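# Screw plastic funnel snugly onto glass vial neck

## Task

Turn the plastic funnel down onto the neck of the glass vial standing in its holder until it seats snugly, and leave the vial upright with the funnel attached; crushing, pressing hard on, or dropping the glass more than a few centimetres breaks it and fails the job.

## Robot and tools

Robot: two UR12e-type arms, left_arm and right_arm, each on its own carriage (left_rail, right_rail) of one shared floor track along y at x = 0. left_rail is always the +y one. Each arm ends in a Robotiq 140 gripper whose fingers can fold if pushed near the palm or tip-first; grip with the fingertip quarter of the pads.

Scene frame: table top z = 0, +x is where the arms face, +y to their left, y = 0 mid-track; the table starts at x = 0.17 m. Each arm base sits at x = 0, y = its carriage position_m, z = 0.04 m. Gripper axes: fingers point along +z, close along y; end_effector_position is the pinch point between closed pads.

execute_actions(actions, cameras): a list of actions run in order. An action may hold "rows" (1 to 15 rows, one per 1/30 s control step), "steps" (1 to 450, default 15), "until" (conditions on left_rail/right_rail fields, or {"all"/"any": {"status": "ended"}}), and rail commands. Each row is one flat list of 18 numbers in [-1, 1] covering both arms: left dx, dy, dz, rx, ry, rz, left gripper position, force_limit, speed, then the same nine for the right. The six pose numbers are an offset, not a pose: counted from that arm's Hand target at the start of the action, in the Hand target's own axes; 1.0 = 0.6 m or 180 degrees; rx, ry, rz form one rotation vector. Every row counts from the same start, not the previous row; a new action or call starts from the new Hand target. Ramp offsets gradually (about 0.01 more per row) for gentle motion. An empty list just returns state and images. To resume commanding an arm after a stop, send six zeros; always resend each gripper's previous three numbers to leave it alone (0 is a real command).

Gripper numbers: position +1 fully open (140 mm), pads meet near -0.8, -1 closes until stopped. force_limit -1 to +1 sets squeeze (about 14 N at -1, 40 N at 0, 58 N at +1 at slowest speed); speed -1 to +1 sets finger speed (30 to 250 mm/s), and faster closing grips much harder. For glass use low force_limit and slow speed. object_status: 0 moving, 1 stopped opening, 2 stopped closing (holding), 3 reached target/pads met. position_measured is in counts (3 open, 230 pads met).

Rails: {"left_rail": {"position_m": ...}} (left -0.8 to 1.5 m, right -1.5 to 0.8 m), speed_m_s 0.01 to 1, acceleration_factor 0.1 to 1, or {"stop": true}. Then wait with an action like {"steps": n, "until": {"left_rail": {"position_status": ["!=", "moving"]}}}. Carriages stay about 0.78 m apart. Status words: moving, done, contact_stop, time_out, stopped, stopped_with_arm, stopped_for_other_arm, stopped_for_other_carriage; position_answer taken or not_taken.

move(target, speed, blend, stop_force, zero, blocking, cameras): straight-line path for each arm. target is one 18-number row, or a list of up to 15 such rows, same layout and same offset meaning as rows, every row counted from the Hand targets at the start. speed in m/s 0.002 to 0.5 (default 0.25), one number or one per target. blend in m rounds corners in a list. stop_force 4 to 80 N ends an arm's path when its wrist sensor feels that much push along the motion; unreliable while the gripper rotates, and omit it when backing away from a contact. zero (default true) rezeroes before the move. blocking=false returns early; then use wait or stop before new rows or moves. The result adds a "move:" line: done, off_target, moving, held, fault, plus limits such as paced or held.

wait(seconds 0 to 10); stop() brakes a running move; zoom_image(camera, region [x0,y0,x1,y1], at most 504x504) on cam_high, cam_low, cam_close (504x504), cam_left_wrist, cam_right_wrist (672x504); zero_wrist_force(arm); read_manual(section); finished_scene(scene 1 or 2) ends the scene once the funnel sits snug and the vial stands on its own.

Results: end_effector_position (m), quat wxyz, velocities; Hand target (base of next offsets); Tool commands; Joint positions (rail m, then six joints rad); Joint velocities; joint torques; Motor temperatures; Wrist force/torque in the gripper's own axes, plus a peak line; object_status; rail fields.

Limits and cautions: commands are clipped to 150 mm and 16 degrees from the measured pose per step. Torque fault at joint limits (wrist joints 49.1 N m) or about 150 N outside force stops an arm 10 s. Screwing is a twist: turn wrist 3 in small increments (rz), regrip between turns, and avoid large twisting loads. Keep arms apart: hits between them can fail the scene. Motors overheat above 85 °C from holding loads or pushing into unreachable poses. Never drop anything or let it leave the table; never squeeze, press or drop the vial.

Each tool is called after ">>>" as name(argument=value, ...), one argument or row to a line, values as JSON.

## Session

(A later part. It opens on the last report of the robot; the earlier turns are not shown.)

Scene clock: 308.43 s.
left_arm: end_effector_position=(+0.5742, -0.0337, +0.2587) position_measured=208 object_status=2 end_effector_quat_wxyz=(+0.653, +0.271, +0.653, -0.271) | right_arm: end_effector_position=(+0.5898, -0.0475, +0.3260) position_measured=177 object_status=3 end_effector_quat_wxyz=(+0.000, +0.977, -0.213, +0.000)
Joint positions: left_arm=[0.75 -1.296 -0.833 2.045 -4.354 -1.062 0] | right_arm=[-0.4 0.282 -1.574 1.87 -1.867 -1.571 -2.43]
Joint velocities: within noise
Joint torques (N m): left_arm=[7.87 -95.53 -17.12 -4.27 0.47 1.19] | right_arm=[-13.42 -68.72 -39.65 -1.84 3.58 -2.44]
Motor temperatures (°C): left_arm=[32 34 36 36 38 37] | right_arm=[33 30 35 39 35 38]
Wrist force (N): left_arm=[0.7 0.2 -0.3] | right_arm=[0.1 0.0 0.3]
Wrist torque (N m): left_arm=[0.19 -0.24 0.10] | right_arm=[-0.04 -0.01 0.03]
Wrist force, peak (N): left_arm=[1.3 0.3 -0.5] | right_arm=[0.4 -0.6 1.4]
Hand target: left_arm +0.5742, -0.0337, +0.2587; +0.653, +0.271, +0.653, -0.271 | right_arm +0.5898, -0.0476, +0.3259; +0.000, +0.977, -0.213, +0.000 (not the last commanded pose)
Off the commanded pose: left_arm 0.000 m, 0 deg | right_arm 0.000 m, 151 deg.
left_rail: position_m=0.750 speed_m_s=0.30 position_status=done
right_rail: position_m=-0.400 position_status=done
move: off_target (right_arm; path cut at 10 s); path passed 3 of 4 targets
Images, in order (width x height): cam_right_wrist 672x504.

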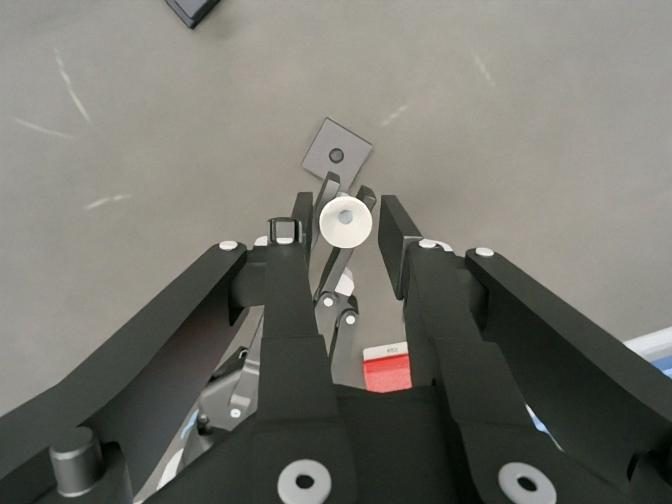

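>>> move(
  target=[0,0,0,0,0,0,-1,-1,-1,0,0,0,0,0,0.362,-0.38,-1,-1],
  speed=0.4,
  cameras=[],
)

>>> execute_actions(
  actions=[
    {"rows":[[0,0,0,0,0,0,-1,-1,-1,0,0,0,0,0,0,-1,-1,-1]],"steps":60},
  ],
  cameras=["cam_right_wrist"],
)

>>> zoom_image(
  camera="cam_right_wrist",
  region=[305, 160, 395, 260],
)

Scene clock: 313.50 s.
left_arm: end_effector_position=(+0.5742, -0.0337, +0.2587) position_measured=208 object_status=2 end_effector_quat_wxyz=(+0.653, +0.271, +0.653, -0.271) | right_arm: end_effector_position=(+0.5898, -0.0476, +0.3260) position_measured=177 object_status=3 end_effector_quat_wxyz=(+0.000, +0.709, -0.706, +0.000)
Joint positions: left_arm=[0.75 -1.296 -0.833 2.045 -4.354 -1.062 0] | right_arm=[-0.4 0.282 -1.574 1.87 -1.867 -1.571 -1.293]
Joint velocities: within noise
Joint torques (N m): left_arm=[12.03 -94.43 -18.74 -4.54 -0.43 1.28] | right_arm=[7.58 -40.62 -52.41 -1.72 -3 3.36]
Motor temperatures (°C): left_arm=[32 34 36 36 38 37] | right_arm=[33 30 35 39 35 38]
Wrist force (N): left_arm=[0.7 0.1 -0.3] | right_arm=[0.3 -0.1 0.4]
Wrist torque (N m): left_arm=[0.16 -0.26 0.10] | right_arm=[-0.05 -0.05 0.02]
Wrist force, peak (N): left_arm=[1.1 0.0 -0.6] | right_arm=[1.3 -0.4 1.0]
Hand target: left_arm +0.5742, -0.0337, +0.2587; +0.653, +0.271, +0.653, -0.271 | right_arm +0.5898, -0.0476, +0.3259; +0.000, +0.709, -0.706, +0.000
Off the commanded pose: left_arm 0.000 m, 0 deg | right_arm 0.000 m, 0 deg.
left_rail: position_m=0.750 speed_m_s=0.30 position_status=done
right_rail: position_m=-0.400 position_status=done
move: done
No camera images: "cameras" was empty.

Scene clock: 315.70 s.
left_arm: end_effector_position=(+0.5742, -0.0337, +0.2587) position_measured=208 object_status=2 end_effector_quat_wxyz=(+0.653, +0.271, +0.653, -0.271) | right_arm: end_effector_position=(+0.5898, -0.0476, +0.3259) position_measured=194 object_status=2 end_effector_quat_wxyz=(+0.000, +0.709, -0.706, +0.000)
Joint positions: left_arm=[0.75 -1.296 -0.833 2.045 -4.354 -1.062 0] | right_arm=[-0.4 0.282 -1.574 1.87 -1.867 -1.571 -1.293]
Joint velocities: within noise
Joint torques (N m): left_arm=[10.68 -93.78 -17.58 -4.69 -0.3 1.46] | right_arm=[7.65 -40.12 -36.42 -2.74 1.04 3.04]
Motor temperatures (°C): left_arm=[32 34 36 36 38 37] | right_arm=[33 30 35 39 35 38]
Wrist force (N): left_arm=[2.5 -3.9 -3.7] | right_arm=[0.0 -5.7 -1.3]
Wrist torque (N m): left_arm=[0.27 -0.33 0.26] | right_arm=[0.05 -0.06 0.03]
Wrist force, peak (N): left_arm=[2.4 -4.6 -4.1] | right_arm=[0.4 -5.8 -1.6]
Hand target: left_arm +0.5742, -0.0337, +0.2587; +0.653, +0.271, +0.653, -0.271 | right_arm +0.5898, -0.0476, +0.3259; +0.000, +0.709, -0.706, +0.000
Off the commanded pose: left_arm 0.000 m, 0 deg | right_arm 0.000 m, 0 deg.
left_rail: position_m=0.750 speed_m_s=0.30 position_status=done
right_rail: position_m=-0.400 position_status=done
Images, in order (width x height): cam_right_wrist 672x504.

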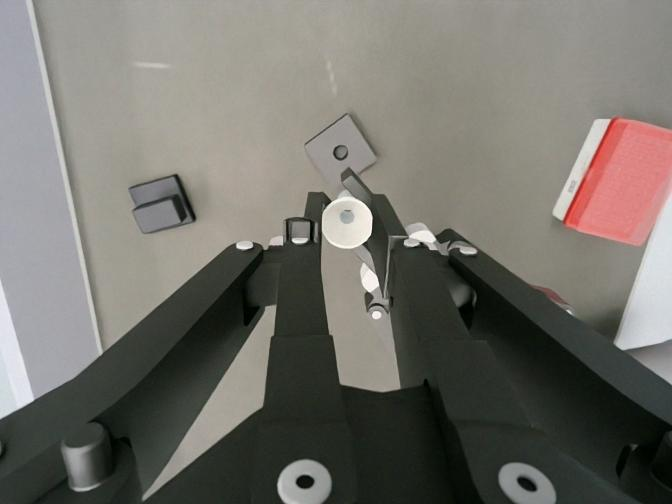

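Scaled by 5.040 from the camera's 672x504 image, which has a finer 960x720 frame.

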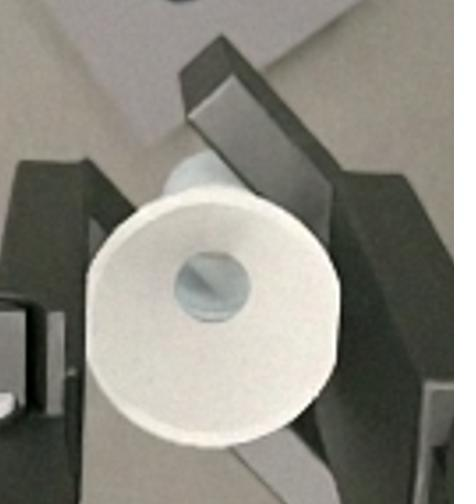

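>>> execute_actions(
  actions=[],
  cameras=["cam_right_wrist","cam_left_wrist"],
)

Scene clock: 318.40 s.
left_arm: end_effector_position=(+0.5742, -0.0336, +0.2587) position_measured=208 object_status=2 end_effector_quat_wxyz=(+0.653, +0.271, +0.653, -0.271) | right_arm: end_effector_position=(+0.5898, -0.0476, +0.3259) position_measured=194 object_status=2 end_effector_quat_wxyz=(+0.000, +0.709, -0.706, +0.000)
Joint positions: left_arm=[0.75 -1.296 -0.833 2.045 -4.354 -1.062 0] | right_arm=[-0.4 0.282 -1.574 1.87 -1.867 -1.571 -1.293]
Joint velocities: within noise
Joint torques (N m): left_arm=[11.59 -92.71 -18.34 -4.24 -0.46 1.32] | right_arm=[7.34 -38.77 -36.48 -4.09 2.13 2.93]
Motor temperatures (°C): left_arm=[32 34 36 36 38 37] | right_arm=[33 30 35 39 35 38]
Wrist force (N): left_arm=[2.3 -3.7 -3.5] | right_arm=[0.1 -5.5 -1.6]
Wrist torque (N m): left_arm=[0.28 -0.28 0.26] | right_arm=[0.07 -0.09 0.03]
Wrist force, peak (N): left_arm=[2.9 -4.5 -3.9] | right_arm=[0.3 -6.5 -1.2]
Hand target: left_arm +0.5742, -0.0336, +0.2587; +0.653, +0.271, +0.653, -0.271 | right_arm +0.5898, -0.0476, +0.3259; +0.000, +0.709, -0.706, +0.000
Tool commands: left_gripper/position=-1.0 left_gripper/force_limit=-1.0 left_gripper/speed=-1.0 right_gripper/position=-1.0 right_gripper/force_limit=-1.0 right_gripper/speed=-1.0
Off the commanded pose: left_arm 0.000 m, 0 deg | right_arm 0.000 m, 0 deg.
left_rail: position_m=0.750 speed_m_s=0.30 position_status=done
right_rail: position_m=-0.400 position_status=done
Images, in order (width x height): cam_left_wrist 672x504, cam_right_wrist 672x504.

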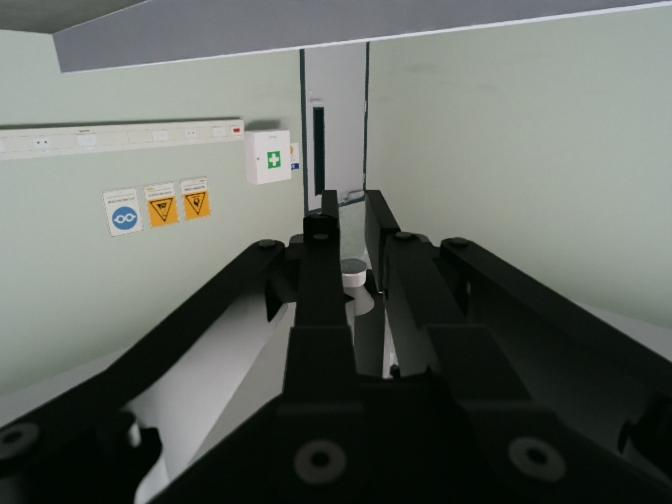

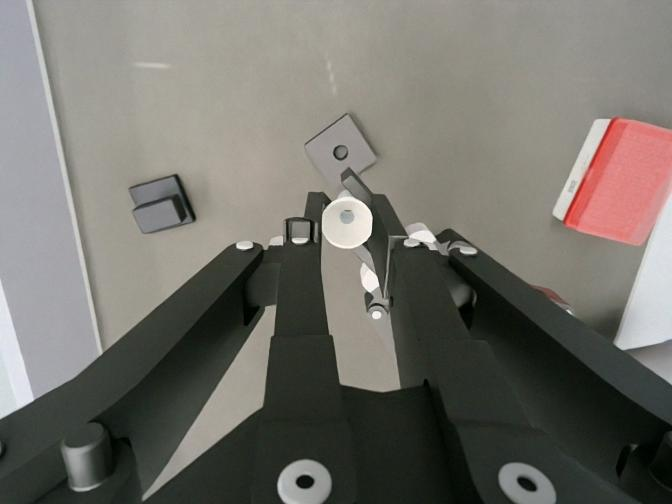

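>>> move(
  target=[
    [0,0,0,0,0,0,-1,-1,-1,0,0,-0.0005,0,0,-0.5,-1,-1,-1],
    [0,0,0,0,0,0,-1,-1,-1,0,0,-0.001,0,0,-0.9,-1,-1,-1],
  ],
  speed=0.3,
  cameras=[],
)

>>> move(
  target=[
    [0,0,0,0,0,0,-1,-1,-1,0,0,-0.0005,0,0,-0.6,-1,-1,-1],
  ],
  speed=0.3,
  cameras=["cam_right_wrist","cam_left_wrist"],
)

>>> zoom_image(
  camera="cam_left_wrist",
  region=[310, 210, 410, 330],
)

Scene clock: 325.13 s.
left_arm: end_effector_position=(+0.5742, -0.0336, +0.2587) position_measured=208 object_status=2 end_effector_quat_wxyz=(+0.653, +0.271, +0.653, -0.271) | right_arm: end_effector_position=(+0.5898, -0.0475, +0.3265) position_measured=194 object_status=2 end_effector_quat_wxyz=(+0.000, +0.808, +0.590, +0.000)
Joint positions: left_arm=[0.75 -1.296 -0.833 2.045 -4.354 -1.062 0] | right_arm=[-0.4 0.282 -1.574 1.869 -1.866 -1.571 -4.12]
Joint velocities: within noise
Joint torques (N m): left_arm=[6.22 -94.26 -19.83 -4.57 -1.01 1.3] | right_arm=[-15.97 -68.15 -38.96 -2.25 3.63 -3.63]
Motor temperatures (°C): left_arm=[32 34 36 36 38 37] | right_arm=[33 30 35 39 35 38]
Wrist force (N): left_arm=[2.5 0.9 0.5] | right_arm=[0.4 -1.9 -1.3]
Wrist torque (N m): left_arm=[0.10 -0.15 0.07] | right_arm=[-0.04 -0.14 0.03]
Wrist force, peak (N): left_arm=[4.3 -3.6 -4.1] | right_arm=[0.9 -5.6 -3.4]
Hand target: left_arm +0.5742, -0.0336, +0.2587; +0.653, +0.271, +0.653, -0.271 | right_arm +0.5898, -0.0476, +0.3265; +0.000, +0.808, +0.590, +0.000
Off the commanded pose: left_arm 0.000 m, 0 deg | right_arm 0.000 m, 0 deg.
left_rail: position_m=0.750 speed_m_s=0.30 position_status=done
right_rail: position_m=-0.400 position_status=done
move: done
No camera images: "cameras" was empty.

Scene clock: 328.87 s.
left_arm: end_effector_position=(+0.5742, -0.0336, +0.2587) position_measured=208 object_status=2 end_effector_quat_wxyz=(+0.653, +0.271, +0.653, -0.271) | right_arm: end_effector_position=(+0.5898, -0.0475, +0.3268) position_measured=194 object_status=2 end_effector_quat_wxyz=(+0.000, -0.002, +1.000, +0.000)
Joint positions: left_arm=[0.75 -1.296 -0.833 2.045 -4.354 -1.062 0] | right_arm=[-0.4 0.282 -1.574 1.869 -1.866 -1.571 -6.005]
Joint velocities: within noise
Joint torques (N m): left_arm=[0.27 -94.22 -19.59 -4.32 -0.98 1.35] | right_arm=[-15.02 -66.63 -37.94 -1.59 3.53 -4.05]
Motor temperatures (°C): left_arm=[32 34 36 36 38 37] | right_arm=[33 30 35 39 35 38]
Wrist force (N): left_arm=[2.9 -0.5 0.3] | right_arm=[0.5 0.2 -1.6]
Wrist torque (N m): left_arm=[0.19 -0.17 0.11] | right_arm=[-0.24 -0.09 0.04]
Wrist force, peak (N): left_arm=[3.7 -2.0 0.8] | right_arm=[0.1 1.7 -2.6]
Hand target: left_arm +0.5742, -0.0336, +0.2587; +0.653, +0.271, +0.653, -0.271 | right_arm +0.5898, -0.0476, +0.3268; +0.000, -0.002, +1.000, +0.000
Off the commanded pose: left_arm 0.000 m, 0 deg | right_arm 0.000 m, 0 deg.
left_rail: position_m=0.750 speed_m_s=0.30 position_status=done
right_rail: position_m=-0.400 position_status=done
move: done
Images, in order (width x height): cam_left_wrist 672x504, cam_right_wrist 672x504.

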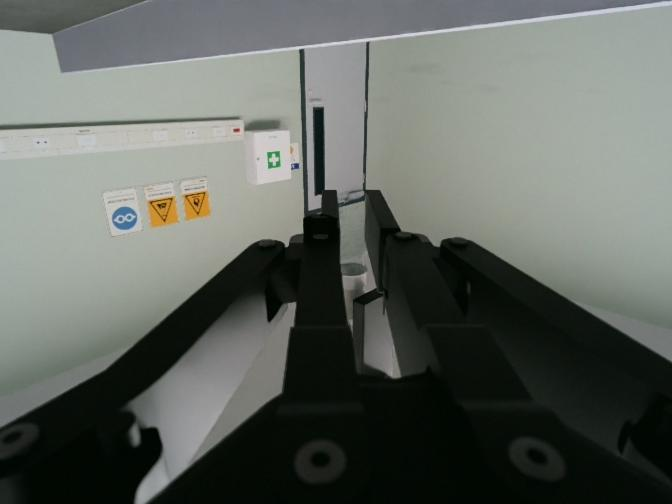

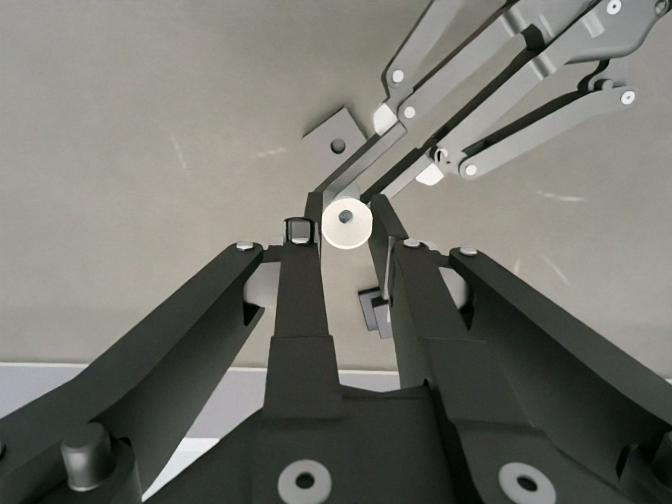

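Scaled by 4.200 from the camera's 672x504 image, which has a finer 960x720 frame.

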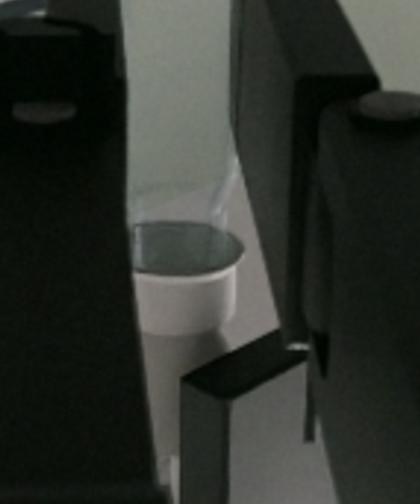

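>>> zoom_image(
  camera="cam_right_wrist",
  region=[310, 180, 390, 260],
)

Scaled by 6.300 from the camera's 672x504 image, which has a finer 960x720 frame.

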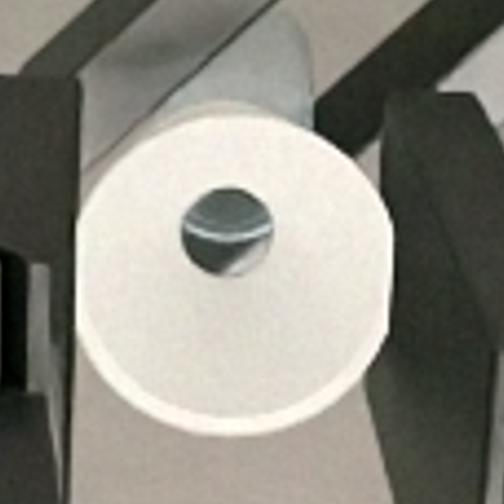

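>>> move(
  target=[
    [0,0,0,0,0,0,-1,-1,-1,0,0,0.0005,0,0,0.5,-1,-1,-1],
    [0,0,0,0,0,0,-1,-1,-1,0,0,0.001,0,0,0.95,-1,-1,-1],
  ],
  speed=0.3,
  cameras=[],
)

>>> move(
  target=[
    [0,0,0,0,0,0,-1,-1,-1,0,0,0.0005,0,0,0.5,-1,-1,-1],
    [0,0,0,0,0,0,-1,-1,-1,0,0,0.001,0,0,0.95,-1,-1,-1],
  ],
  speed=0.3,
  cameras=["cam_right_wrist","cam_left_wrist"],
)

>>> zoom_image(
  camera="cam_right_wrist",
  region=[310, 180, 390, 260],
)

>>> zoom_image(
  camera="cam_left_wrist",
  region=[310, 210, 410, 330],
)

Scene clock: 336.60 s.
left_arm: end_effector_position=(+0.5742, -0.0336, +0.2587) position_measured=208 object_status=2 end_effector_quat_wxyz=(+0.653, +0.271, +0.653, -0.271) | right_arm: end_effector_position=(+0.5898, -0.0476, +0.3262) position_measured=194 object_status=2 end_effector_quat_wxyz=(+0.000, +0.997, +0.081, +0.000)
Joint positions: left_arm=[0.75 -1.296 -0.833 2.045 -4.354 -1.062 0] | right_arm=[-0.4 0.282 -1.574 1.87 -1.867 -1.571 -3.021]
Joint velocities: within noise
Joint torques (N m): left_arm=[-7.32 -92.33 -20.83 -4.36 -1.37 1.46] | right_arm=[5.39 -40.57 -54.24 -4.64 -3.67 3.3]
Motor temperatures (°C): left_arm=[32 34 36 36 38 37] | right_arm=[33 30 35 39 35 38]
Wrist force (N): left_arm=[-2.2 -0.9 1.7] | right_arm=[0.1 -2.5 3.3]
Wrist torque (N m): left_arm=[0.15 -0.14 0.14] | right_arm=[-0.06 -0.13 0.01]
Wrist force, peak (N): left_arm=[3.9 -0.7 0.5] | right_arm=[-0.2 -2.7 3.4]
Hand target: left_arm +0.5742, -0.0336, +0.2587; +0.653, +0.271, +0.653, -0.271 | right_arm +0.5898, -0.0476, +0.3262; +0.000, +0.997, +0.081, +0.000
Off the commanded pose: left_arm 0.000 m, 0 deg | right_arm 0.000 m, 0 deg.
left_rail: position_m=0.750 speed_m_s=0.30 position_status=done
right_rail: position_m=-0.400 position_status=done
move: done
No camera images: "cameras" was empty.

Scene clock: 342.80 s.
left_arm: end_effector_position=(+0.5742, -0.0336, +0.2587) position_measured=208 object_status=2 end_effector_quat_wxyz=(+0.653, +0.271, +0.653, -0.271) | right_arm: end_effector_position=(+0.5898, -0.0476, +0.3256) position_measured=194 object_status=2 end_effector_quat_wxyz=(+0.000, -0.159, +0.987, +0.000)
Joint positions: left_arm=[0.75 -1.296 -0.833 2.045 -4.354 -1.062 0] | right_arm=[-0.4 0.282 -1.574 1.871 -1.868 -1.571 -0.036]
Joint velocities: within noise
Joint torques (N m): left_arm=[-1.69 -91.75 -21.52 -0.17 -2.03 1.36] | right_arm=[9.26 -40.82 -52.6 -4.08 -2.37 3.06]
Motor temperatures (°C): left_arm=[32 34 36 36 38 37] | right_arm=[33 30 35 39 35 38]
Wrist force (N): left_arm=[-2.0 -0.9 -3.1] | right_arm=[-1.9 -2.8 4.4]
Wrist torque (N m): left_arm=[0.12 -0.54 0.14] | right_arm=[-0.10 -0.04 0.02]
Wrist force, peak (N): left_arm=[-5.5 -0.8 -0.6] | right_arm=[1.2 -1.4 6.7]
Hand target: left_arm +0.5742, -0.0336, +0.2587; +0.653, +0.271, +0.653, -0.271 | right_arm +0.5898, -0.0476, +0.3256; +0.000, -0.159, +0.987, +0.000
Off the commanded pose: left_arm 0.000 m, 0 deg | right_arm 0.000 m, 0 deg.
left_rail: position_m=0.750 speed_m_s=0.30 position_status=done
right_rail: position_m=-0.400 position_status=done
move: done
Images, in order (width x height): cam_left_wrist 672x504, cam_right_wrist 672x504.

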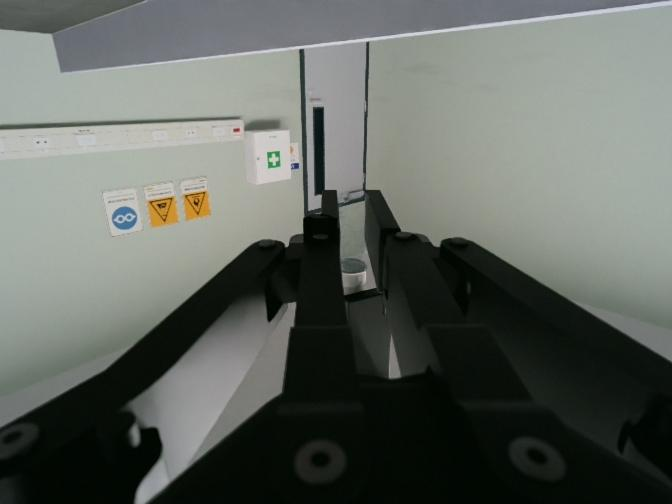

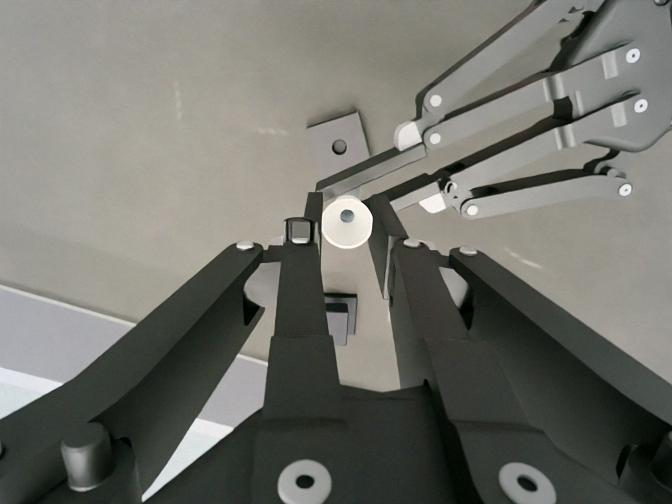

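Scaled by 6.300 from the camera's 672x504 image, which has a finer 960x720 frame.

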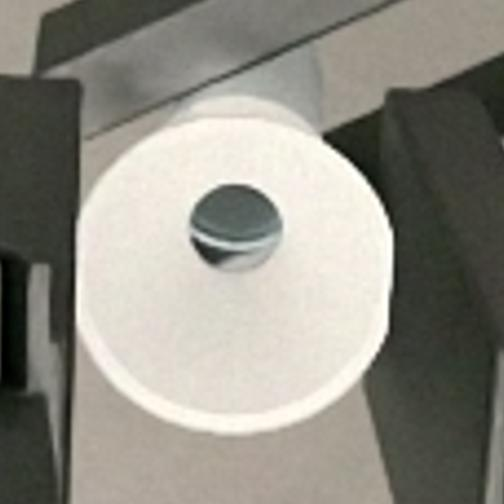

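Scaled by 4.200 from the camera's 672x504 image, which has a finer 960x720 frame.

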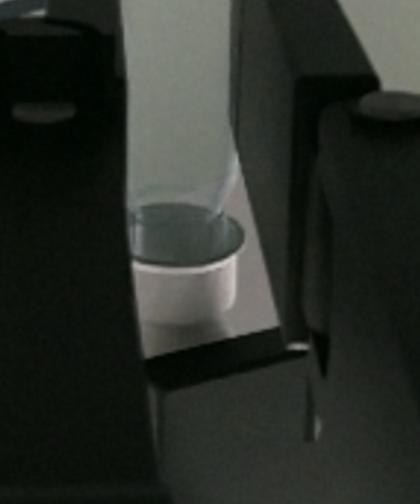

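>>> move(
  target=[
    [0,0,0,0,0,0,-1,-1,-1,0,0,0.0010,0,0,0.5,-1,-1,-1],
    [0,0,0,0,0,0,-1,-1,-1,0,0,0.0018,0,0,0.95,-1,-1,-1],
  ],
  speed=0.3,
  cameras=[],
)

>>> move(
  target=[
    [0,0,0,0,0,0,-1,-1,-1,0,0,0.0008,0,0,0.5,-1,-1,-1],
    [0,0,0,0,0,0,-1,-1,-1,0,0,0.0014,0,0,0.9,-1,-1,-1],
  ],
  speed=0.3,
  cameras=["cam_right_wrist","cam_left_wrist"],
)

>>> zoom_image(
  camera="cam_right_wrist",
  region=[310, 180, 390, 260],
)

>>> zoom_image(
  camera="cam_left_wrist",
  region=[310, 210, 410, 330],
)

Scene clock: 349.70 s.
left_arm: end_effector_position=(+0.5742, -0.0336, +0.2587) position_measured=208 object_status=2 end_effector_quat_wxyz=(+0.653, +0.271, +0.653, -0.271) | right_arm: end_effector_position=(+0.5898, -0.0476, +0.3245) position_measured=194 object_status=2 end_effector_quat_wxyz=(+0.000, +0.972, +0.236, +0.000)
Joint positions: left_arm=[0.75 -1.296 -0.833 2.045 -4.354 -1.062 0] | right_arm=[-0.4 0.282 -1.573 1.872 -1.87 -1.571 2.948]
Joint velocities: within noise
Joint torques (N m): left_arm=[3.42 -93.31 -22.57 -4.49 -2.78 1.5] | right_arm=[7.15 -39.49 -53.61 -5.32 -2.88 3.38]
Motor temperatures (°C): left_arm=[32 34 36 36 38 37] | right_arm=[33 30 35 39 35 38]
Wrist force (N): left_arm=[0.1 1.2 0.1] | right_arm=[-0.9 0.0 1.5]
Wrist torque (N m): left_arm=[0.14 -0.30 0.05] | right_arm=[0.00 -0.08 0.04]
Wrist force, peak (N): left_arm=[1.5 1.8 -4.8] | right_arm=[-1.9 -3.2 4.2]
Hand target: left_arm +0.5742, -0.0336, +0.2587; +0.653, +0.271, +0.653, -0.271 | right_arm +0.5898, -0.0476, +0.3245; +0.000, +0.972, +0.236, +0.000
Off the commanded pose: left_arm 0.000 m, 0 deg | right_arm 0.000 m, 0 deg.
left_rail: position_m=0.750 speed_m_s=0.30 position_status=done
right_rail: position_m=-0.400 position_status=done
move: done
No camera images: "cameras" was empty.

Scene clock: 355.63 s.
left_arm: end_effector_position=(+0.5742, -0.0337, +0.2587) position_measured=208 object_status=2 end_effector_quat_wxyz=(+0.653, +0.271, +0.653, -0.271) | right_arm: end_effector_position=(+0.5898, -0.0476, +0.3237) position_measured=194 object_status=2 end_effector_quat_wxyz=(+0.000, -0.385, +0.923, +0.000)
Joint positions: left_arm=[0.75 -1.296 -0.833 2.045 -4.354 -1.062 0] | right_arm=[-0.4 0.282 -1.573 1.873 -1.872 -1.571 5.776]
Joint velocities: within noise
Joint torques (N m): left_arm=[7.75 -93.65 -21.86 -3.5 -2.95 1.24] | right_arm=[8.07 -39.93 -53.1 -4.57 -3.48 2.91]
Motor temperatures (°C): left_arm=[32 34 36 36 38 37] | right_arm=[33 30 35 39 35 38]
Wrist force (N): left_arm=[0.0 0.8 -0.2] | right_arm=[0.8 -0.2 1.5]
Wrist torque (N m): left_arm=[0.22 -0.27 0.09] | right_arm=[-0.21 -0.06 0.02]
Wrist force, peak (N): left_arm=[2.4 3.6 -2.3] | right_arm=[0.7 4.4 -0.7]
Hand target: left_arm +0.5742, -0.0337, +0.2587; +0.653, +0.271, +0.653, -0.271 | right_arm +0.5898, -0.0476, +0.3237; +0.000, -0.385, +0.923, +0.000
Off the commanded pose: left_arm 0.000 m, 0 deg | right_arm 0.000 m, 0 deg.
left_rail: position_m=0.750 speed_m_s=0.30 position_status=done
right_rail: position_m=-0.400 position_status=done
move: done
Images, in order (width x height): cam_left_wrist 672x504, cam_right_wrist 672x504.

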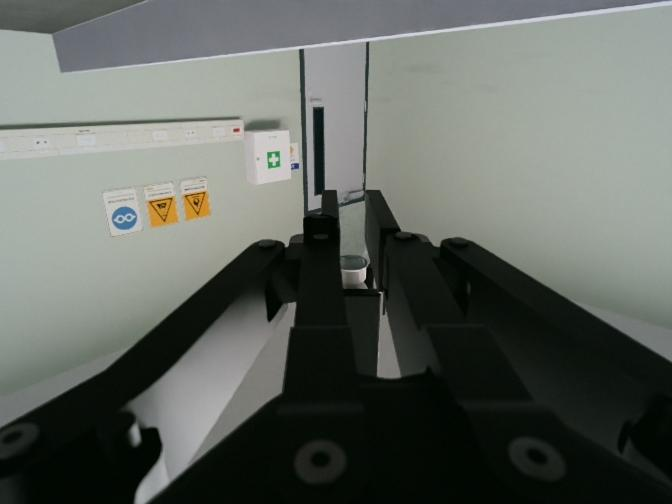

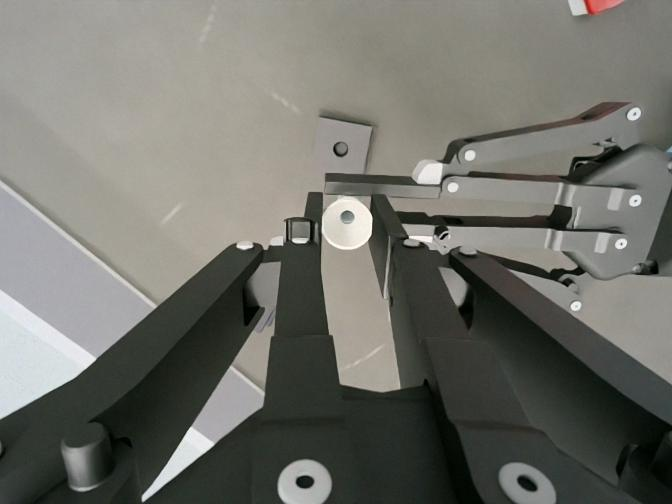

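Scaled by 6.300 from the camera's 672x504 image, which has a finer 960x720 frame.

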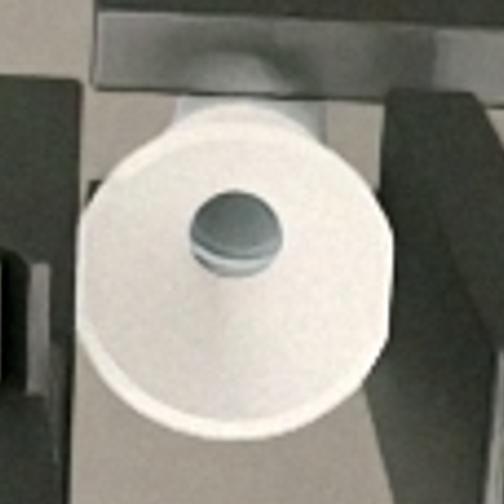

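Scaled by 4.200 from the camera's 672x504 image, which has a finer 960x720 frame.

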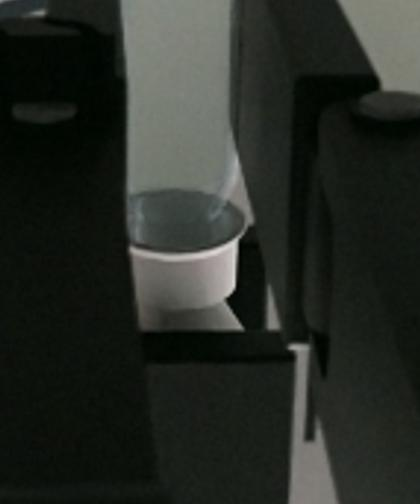

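>>> execute_actions(
  actions=[
    {"rows":[[0,0,0,0,0,0,-1,-1,-1,0,0,0,0,0,0,-0.38,-1,-1]],"steps":45},
  ],
  cameras=[],
)

>>> move(
  target=[
    [0,0,0,0,0,0,-1,-1,-1,0,0,0,0,0,-0.9,-0.38,-1,-1],
    [0,0,0,0,0,0,-1,-1,-1,0,0,0,0,0,0.2,-0.38,-1,-1],
    [0,0,0,0,0,0,-1,-1,-1,0,0,0,0,0,-0.7,-0.38,-1,-1],
  ],
  speed=0.5,
  cameras=[],
)

>>> move(
  target=[
    [0,0,0,0,0,0,-1,-1,-1,0,0,0,0,0,-0.8,-0.38,-1,-1],
  ],
  speed=0.5,
  cameras=["cam_right_wrist"],
)

>>> zoom_image(
  camera="cam_right_wrist",
  region=[310, 180, 390, 260],
)

>>> execute_actions(
  actions=[
    {"rows":[[0,0,0,0,0,0,-1,-1,-1,0,0,0,0,0,0,-1,-1,-1]],"steps":60},
  ],
  cameras=["cam_right_wrist"],
)

>>> zoom_image(
  camera="cam_right_wrist",
  region=[310, 180, 390, 260],
)

Scene clock: 358.80 s.
left_arm: end_effector_position=(+0.5742, -0.0337, +0.2587) position_measured=208 object_status=2 end_effector_quat_wxyz=(+0.653, +0.271, +0.653, -0.271) | right_arm: end_effector_position=(+0.5898, -0.0476, +0.3237) position_measured=177 object_status=3 end_effector_quat_wxyz=(+0.000, -0.385, +0.923, +0.000)
Joint positions: left_arm=[0.75 -1.296 -0.833 2.045 -4.354 -1.062 0] | right_arm=[-0.4 0.282 -1.573 1.873 -1.871 -1.571 5.776]
Joint velocities: within noise
Joint torques (N m): left_arm=[6.6 -93.22 -22.76 -2.74 -1.83 1.38] | right_arm=[7.54 -41.49 -49.53 -2.46 -2.5 2.99]
Motor temperatures (°C): left_arm=[32 34 36 36 38 37] | right_arm=[33 30 35 39 35 38]
Wrist force (N): left_arm=[1.0 -0.3 -0.1] | right_arm=[0.5 -0.1 0.5]
Wrist torque (N m): left_arm=[0.07 -0.32 0.10] | right_arm=[-0.06 -0.11 0.03]
Wrist force, peak (N): left_arm=[1.0 -0.2 -0.6] | right_arm=[1.2 -0.2 2.1]
Hand target: left_arm +0.5742, -0.0337, +0.2587; +0.653, +0.271, +0.653, -0.271 | right_arm +0.5898, -0.0476, +0.3237; +0.000, -0.385, +0.923, +0.000
Off the commanded pose: left_arm 0.000 m, 0 deg | right_arm 0.000 m, 0 deg.
left_rail: position_m=0.750 speed_m_s=0.30 position_status=done
right_rail: position_m=-0.400 position_status=done
No camera images: "cameras" was empty.

Scene clock: 368.90 s.
left_arm: end_effector_position=(+0.5742, -0.0337, +0.2587) position_measured=208 object_status=2 end_effector_quat_wxyz=(+0.653, +0.271, +0.653, -0.271) | right_arm: end_effector_position=(+0.5898, -0.0476, +0.3237) position_measured=177 object_status=3 end_effector_quat_wxyz=(+0.000, +0.997, -0.076, +0.000)
Joint positions: left_arm=[0.75 -1.296 -0.833 2.045 -4.354 -1.062 0] | right_arm=[-0.4 0.282 -1.573 1.873 -1.871 -1.571 -2.706]
Joint velocities: within noise
Joint torques (N m): left_arm=[7.06 -95.11 -24.33 -1.58 1.47 1.43] | right_arm=[-12.55 -67.59 -39.82 -1.97 3.74 -3.65]
Motor temperatures (°C): left_arm=[32 34 36 36 38 37] | right_arm=[33 30 35 39 35 38]
Wrist force (N): left_arm=[0.8 -0.1 -0.6] | right_arm=[0.7 -0.2 0.6]
Wrist torque (N m): left_arm=[0.11 -0.26 0.10] | right_arm=[-0.06 -0.15 0.04]
Wrist force, peak (N): left_arm=[1.0 -0.1 -0.8] | right_arm=[0.9 -0.7 1.3]
Hand target: left_arm +0.5742, -0.0337, +0.2587; +0.653, +0.271, +0.653, -0.271 | right_arm +0.5898, -0.0476, +0.3237; +0.000, +0.997, -0.076, +0.000
Off the commanded pose: left_arm 0.000 m, 0 deg | right_arm 0.000 m, 0 deg.
left_rail: position_m=0.750 speed_m_s=0.30 position_status=done
right_rail: position_m=-0.400 position_status=done
move: done
No camera images: "cameras" was empty.

Scene clock: 372.13 s.
left_arm: end_effector_position=(+0.5742, -0.0337, +0.2587) position_measured=208 object_status=2 end_effector_quat_wxyz=(+0.653, +0.271, +0.653, -0.271) | right_arm: end_effector_position=(+0.5898, -0.0476, +0.3237) position_measured=177 object_status=3 end_effector_quat_wxyz=(+0.000, +0.381, +0.925, +0.000)
Joint positions: left_arm=[0.75 -1.296 -0.833 2.045 -4.354 -1.062 0] | right_arm=[-0.4 0.282 -1.573 1.873 -1.871 -1.571 -5.22]
Joint velocities: within noise
Joint torques (N m): left_arm=[7.89 -92.77 -24.68 -1.48 1.71 1.35] | right_arm=[-13.87 -67.8 -39.95 -1.75 3.84 -3.56]
Motor temperatures (°C): left_arm=[32 34 36 36 38 37] | right_arm=[33 30 35 39 35 38]
Wrist force (N): left_arm=[0.3 0.1 -0.3] | right_arm=[0.3 -0.9 0.4]
Wrist torque (N m): left_arm=[0.15 -0.16 0.10] | right_arm=[-0.23 -0.04 0.03]
Wrist force, peak (N): left_arm=[1.1 0.4 -0.2] | right_arm=[0.4 -0.6 1.7]
Hand target: left_arm +0.5742, -0.0337, +0.2587; +0.653, +0.271, +0.653, -0.271 | right_arm +0.5898, -0.0476, +0.3237; +0.000, +0.381, +0.925, +0.000
Off the commanded pose: left_arm 0.000 m, 0 deg | right_arm 0.000 m, 0 deg.
left_rail: position_m=0.750 speed_m_s=0.30 position_status=done
right_rail: position_m=-0.400 position_status=done
move: done
Images, in order (width x height): cam_right_wrist 672x504.

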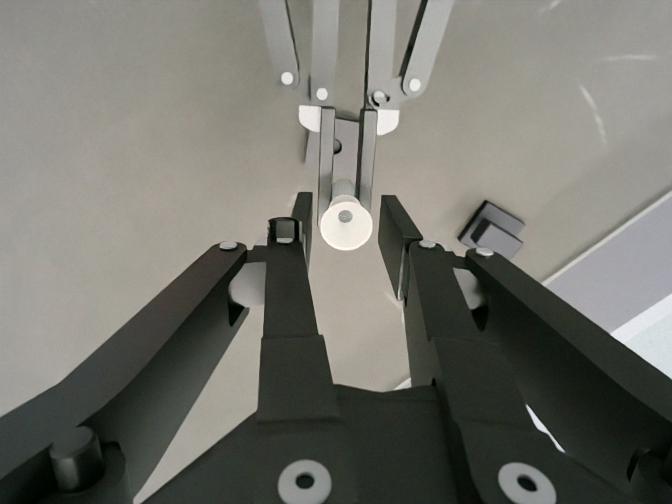

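Scaled by 6.300 from the camera's 672x504 image, which has a finer 960x720 frame.

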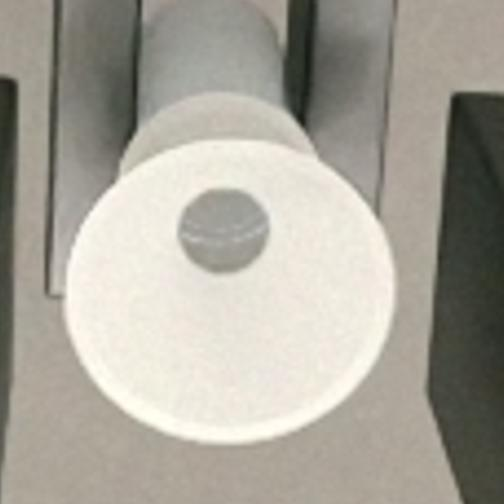

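Scene clock: 374.33 s.
left_arm: end_effector_position=(+0.5742, -0.0337, +0.2587) position_measured=208 object_status=2 end_effector_quat_wxyz=(+0.653, +0.271, +0.653, -0.271) | right_arm: end_effector_position=(+0.5898, -0.0476, +0.3237) position_measured=194 object_status=2 end_effector_quat_wxyz=(+0.000, +0.381, +0.925, +0.000)
Joint positions: left_arm=[0.75 -1.296 -0.833 2.045 -4.354 -1.062 0] | right_arm=[-0.4 0.282 -1.573 1.873 -1.871 -1.571 -5.22]
Joint velocities: within noise
Joint torques (N m): left_arm=[5.35 -92.21 -24.5 -1.53 1.89 1.43] | right_arm=[-12.31 -62.59 -43.23 -3.17 3.4 -3.12]
Motor temperatures (°C): left_arm=[32 34 36 36 38 37] | right_arm=[33 30 35 39 35 38]
Wrist force (N): left_arm=[1.5 0.0 -0.1] | right_arm=[0.1 -0.3 -0.3]
Wrist torque (N m): left_arm=[0.14 -0.17 0.11] | right_arm=[-0.11 -0.01 0.03]
Wrist force, peak (N): left_arm=[2.1 0.2 -0.3] | right_arm=[-0.1 -1.1 -0.4]
Hand target: left_arm +0.5742, -0.0337, +0.2587; +0.653, +0.271, +0.653, -0.271 | right_arm +0.5898, -0.0476, +0.3237; +0.000, +0.381, +0.925, +0.000
Off the commanded pose: left_arm 0.000 m, 0 deg | right_arm 0.000 m, 0 deg.
left_rail: position_m=0.750 speed_m_s=0.30 position_status=done
right_rail: position_m=-0.400 position_status=done
Images, in order (width x height): cam_right_wrist 672x504.

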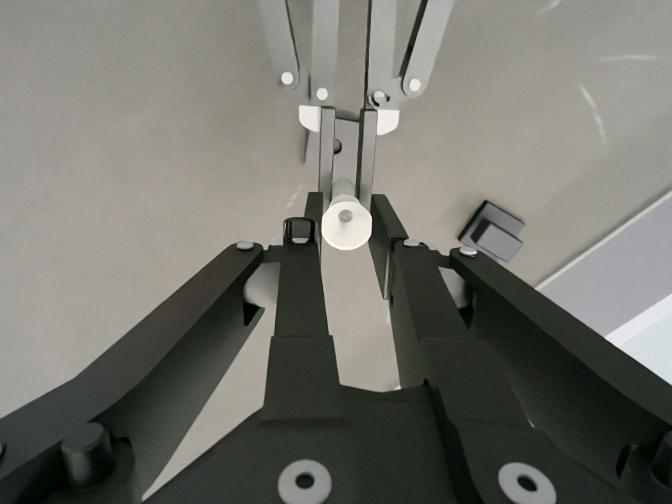

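Scaled by 6.300 from the camera's 672x504 image, which has a finer 960x720 frame.

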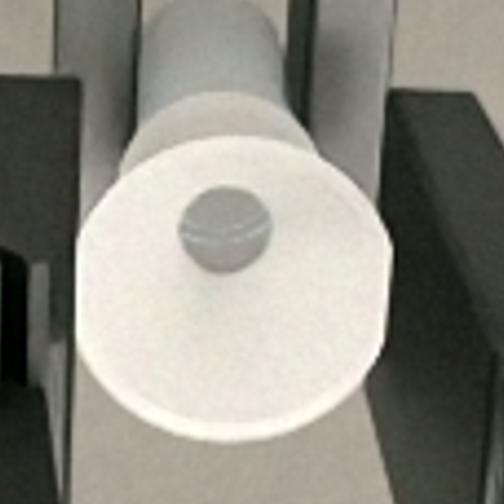

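>>> move(
  target=[
    [0,0,0,0,0,0,-1,-1,-1,0,0,0.0007,0,0,0.5,-1,-1,-1],
    [0,0,0,0,0,0,-1,-1,-1,0,0,0.0014,0,0,0.95,-1,-1,-1],
  ],
  speed=0.3,
  cameras=[],
)

>>> move(
  target=[
    [0,0,0,0,0,0,-1,-1,-1,0,0,0.0007,0,0,0.5,-1,-1,-1],
    [0,0,0,0,0,0,-1,-1,-1,0,0,0.0014,0,0,0.95,-1,-1,-1],
  ],
  speed=0.3,
  cameras=["cam_right_wrist","cam_left_wrist"],
)

>>> zoom_image(
  camera="cam_right_wrist",
  region=[310, 180, 390, 260],
)

>>> zoom_image(
  camera="cam_left_wrist",
  region=[310, 210, 410, 330],
)

Scene clock: 381.70 s.
left_arm: end_effector_position=(+0.5742, -0.0337, +0.2587) position_measured=208 object_status=2 end_effector_quat_wxyz=(+0.653, +0.271, +0.653, -0.271) | right_arm: end_effector_position=(+0.5898, -0.0476, +0.3229) position_measured=194 object_status=2 end_effector_quat_wxyz=(+0.000, +0.952, -0.307, +0.000)
Joint positions: left_arm=[0.75 -1.296 -0.833 2.045 -4.354 -1.062 0] | right_arm=[-0.4 0.282 -1.572 1.874 -1.873 -1.571 -2.235]
Joint velocities: within noise
Joint torques (N m): left_arm=[7.37 -93.28 -24.42 -3.96 -2.34 1.01] | right_arm=[7.82 -39.13 -52.83 -5.25 -2.19 3.8]
Motor temperatures (°C): left_arm=[32 34 36 36 38 37] | right_arm=[33 30 35 39 35 38]
Wrist force (N): left_arm=[0.8 2.9 -1.2] | right_arm=[0.7 2.8 0.6]
Wrist torque (N m): left_arm=[0.21 -0.35 -0.01] | right_arm=[-0.13 -0.02 -0.07]
Wrist force, peak (N): left_arm=[3.2 0.1 -5.0] | right_arm=[1.8 4.1 -2.0]
Hand target: left_arm +0.5742, -0.0337, +0.2587; +0.653, +0.271, +0.653, -0.271 | right_arm +0.5898, -0.0476, +0.3229; +0.000, +0.952, -0.307, +0.000
Off the commanded pose: left_arm 0.000 m, 0 deg | right_arm 0.000 m, 0 deg.
left_rail: position_m=0.750 speed_m_s=0.30 position_status=done
right_rail: position_m=-0.400 position_status=done
move: done
No camera images: "cameras" was empty.

Scene clock: 387.90 s.
left_arm: end_effector_position=(+0.5742, -0.0337, +0.2587) position_measured=208 object_status=2 end_effector_quat_wxyz=(+0.653, +0.271, +0.653, -0.271) | right_arm: end_effector_position=(+0.5898, -0.0476, +0.3220) position_measured=194 object_status=2 end_effector_quat_wxyz=(+0.000, +0.231, +0.973, +0.000)
Joint positions: left_arm=[0.75 -1.296 -0.833 2.045 -4.354 -1.062 0] | right_arm=[-0.4 0.282 -1.572 1.875 -1.875 -1.571 0.749]
Joint velocities: within noise
Joint torques (N m): left_arm=[-0.7 -92.57 -23.32 -4.07 1.24 1.2] | right_arm=[8.14 -40.07 -53.62 -5.18 -2.42 3.08]
Motor temperatures (°C): left_arm=[32 34 36 36 38 37] | right_arm=[33 30 35 39 35 38]
Wrist force (N): left_arm=[0.5 1.8 -1.2] | right_arm=[0.1 -2.1 1.6]
Wrist torque (N m): left_arm=[0.16 -0.32 0.03] | right_arm=[-0.06 -0.04 -0.05]
Wrist force, peak (N): left_arm=[1.6 9.6 0.8] | right_arm=[4.0 9.0 0.4]
Hand target: left_arm +0.5742, -0.0337, +0.2587; +0.653, +0.271, +0.653, -0.271 | right_arm +0.5898, -0.0476, +0.3220; +0.000, +0.231, +0.973, +0.000
Off the commanded pose: left_arm 0.000 m, 0 deg | right_arm 0.000 m, 0 deg.
left_rail: position_m=0.750 speed_m_s=0.30 position_status=done
right_rail: position_m=-0.400 position_status=done
move: done
Images, in order (width x height): cam_left_wrist 672x504, cam_right_wrist 672x504.

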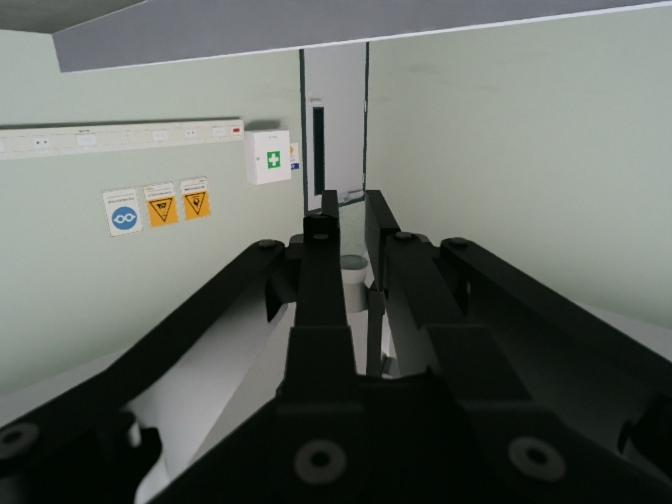

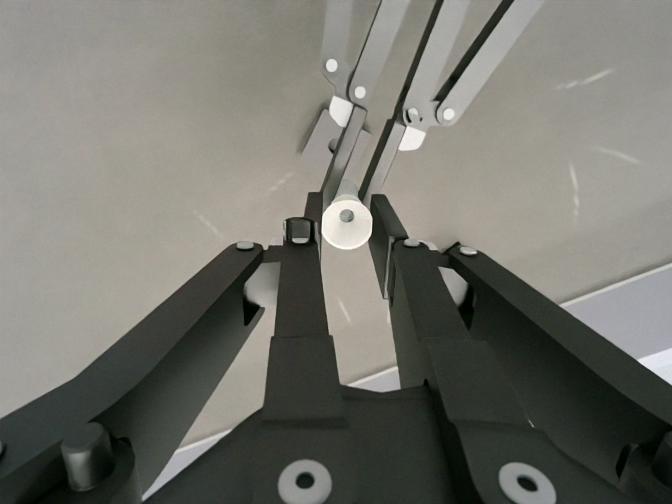

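Scaled by 6.300 from the camera's 672x504 image, which has a finer 960x720 frame.

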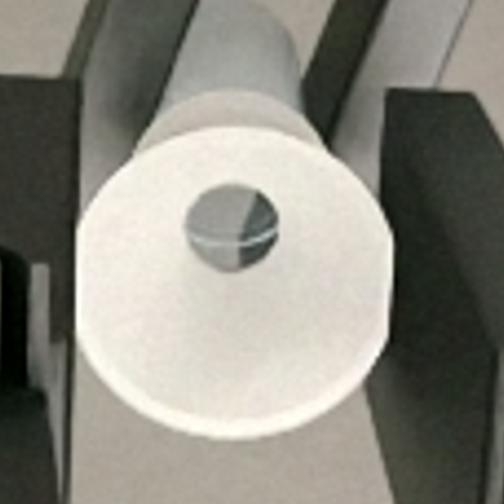

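Scaled by 4.200 from the camera's 672x504 image, which has a finer 960x720 frame.

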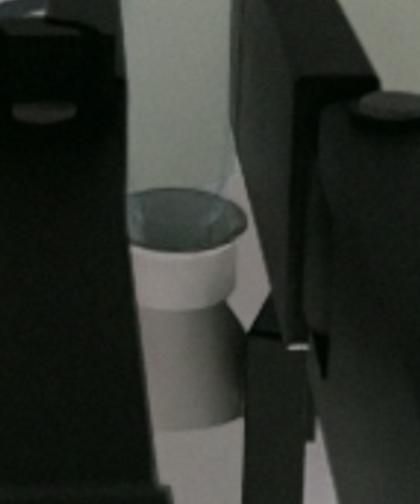

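>>> zoom_image(
  camera="cam_left_wrist",
  region=[335, 235, 375, 290],
)

>>> execute_actions(
  actions=[
    {"rows":[[0,0,0,0,0,0,-1,-1,-1,0,0,0.000,0,0,0.5,-1,-1,-1]],"steps":60},
  ],
  cameras=["cam_left_wrist","cam_high","cam_low","cam_right_wrist"],
)

>>> zoom_image(
  camera="cam_left_wrist",
  region=[335, 235, 375, 290],
)

Scaled by 9.164 from the camera's 672x504 image, which has a finer 960x720 frame.

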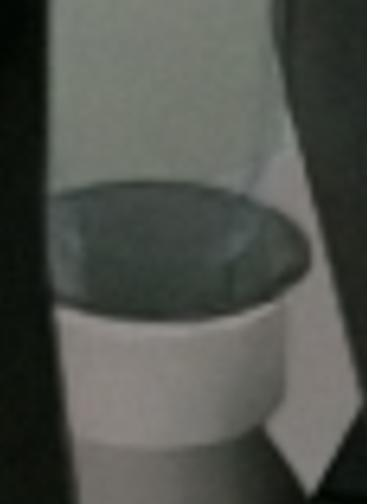

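Scene clock: 391.70 s.
left_arm: end_effector_position=(+0.5742, -0.0336, +0.2587) position_measured=208 object_status=2 end_effector_quat_wxyz=(+0.653, +0.271, +0.653, -0.271) | right_arm: end_effector_position=(+0.5898, -0.0476, +0.3220) position_measured=194 object_status=2 end_effector_quat_wxyz=(+0.000, +0.851, +0.524, +0.000)
Joint positions: left_arm=[0.75 -1.296 -0.833 2.045 -4.354 -1.062 0] | right_arm=[-0.4 0.282 -1.572 1.875 -1.875 -1.571 2.32]
Joint velocities: within noise
Joint torques (N m): left_arm=[2.1 -95.27 -24.88 -3.59 -2.03 1.49] | right_arm=[5.85 -39.87 -52.28 -3.37 -3.49 3.15]
Motor temperatures (°C): left_arm=[32 34 36 36 38 37] | right_arm=[33 30 35 39 35 38]
Wrist force (N): left_arm=[2.1 2.2 2.5] | right_arm=[-0.1 -4.1 -0.4]
Wrist torque (N m): left_arm=[0.21 -0.17 0.01] | right_arm=[-0.15 -0.20 -0.04]
Wrist force, peak (N): left_arm=[1.5 8.1 -0.5] | right_arm=[-1.7 -8.3 1.2]
Hand target: left_arm +0.5742, -0.0336, +0.2587; +0.653, +0.271, +0.653, -0.271 | right_arm +0.5898, -0.0476, +0.3220; +0.000, +0.851, +0.524, +0.000
Off the commanded pose: left_arm 0.000 m, 0 deg | right_arm 0.000 m, 0 deg.
left_rail: position_m=0.750 speed_m_s=0.30 position_status=done
right_rail: position_m=-0.400 position_status=done
Images, in order (width x height): cam_high 504x504, cam_low 504x504, cam_left_wrist 672x504, cam_right_wrist 672x504.

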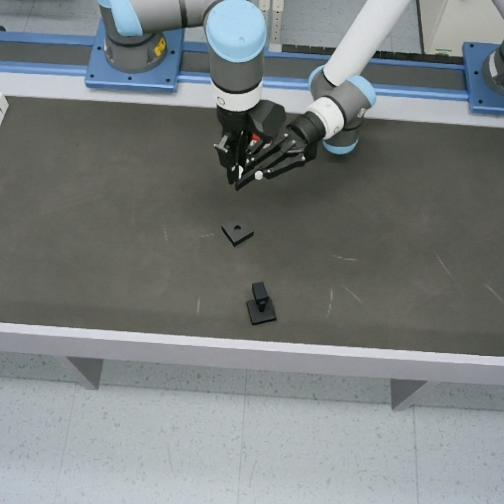

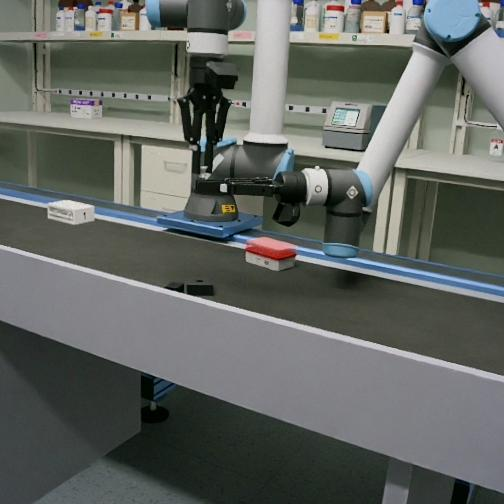

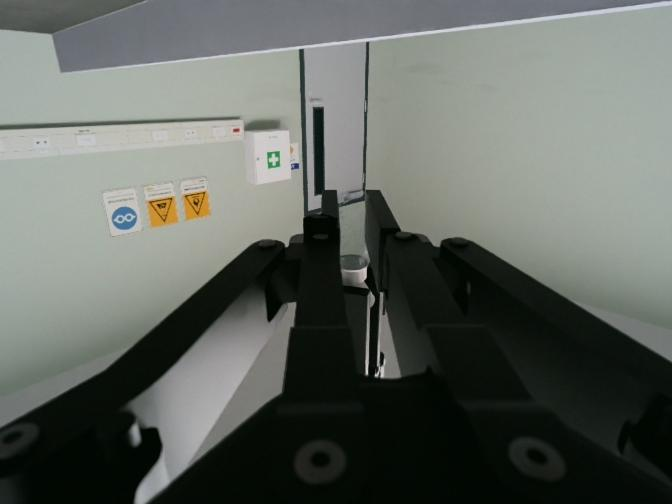

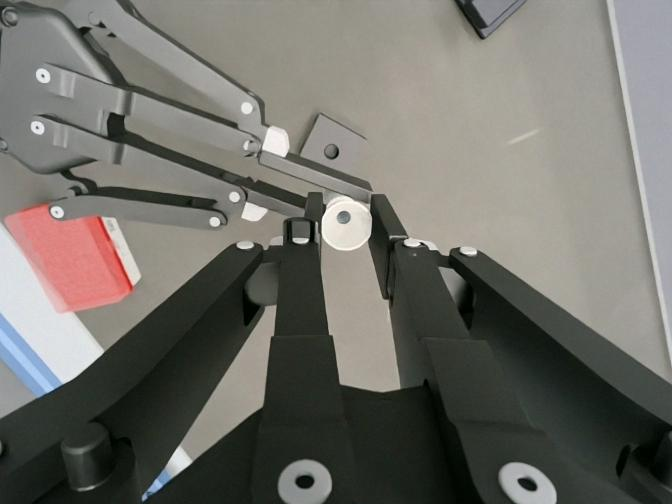

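Scaled by 9.164 from the camera's 672x504 image, which has a finer 960x720 frame.

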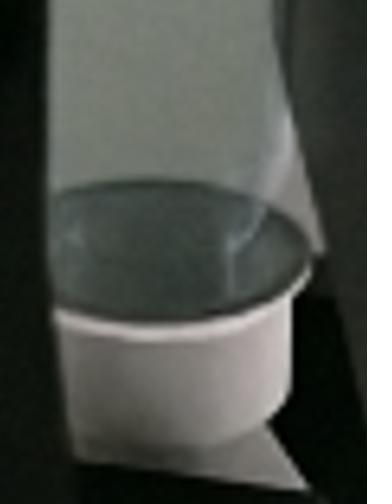

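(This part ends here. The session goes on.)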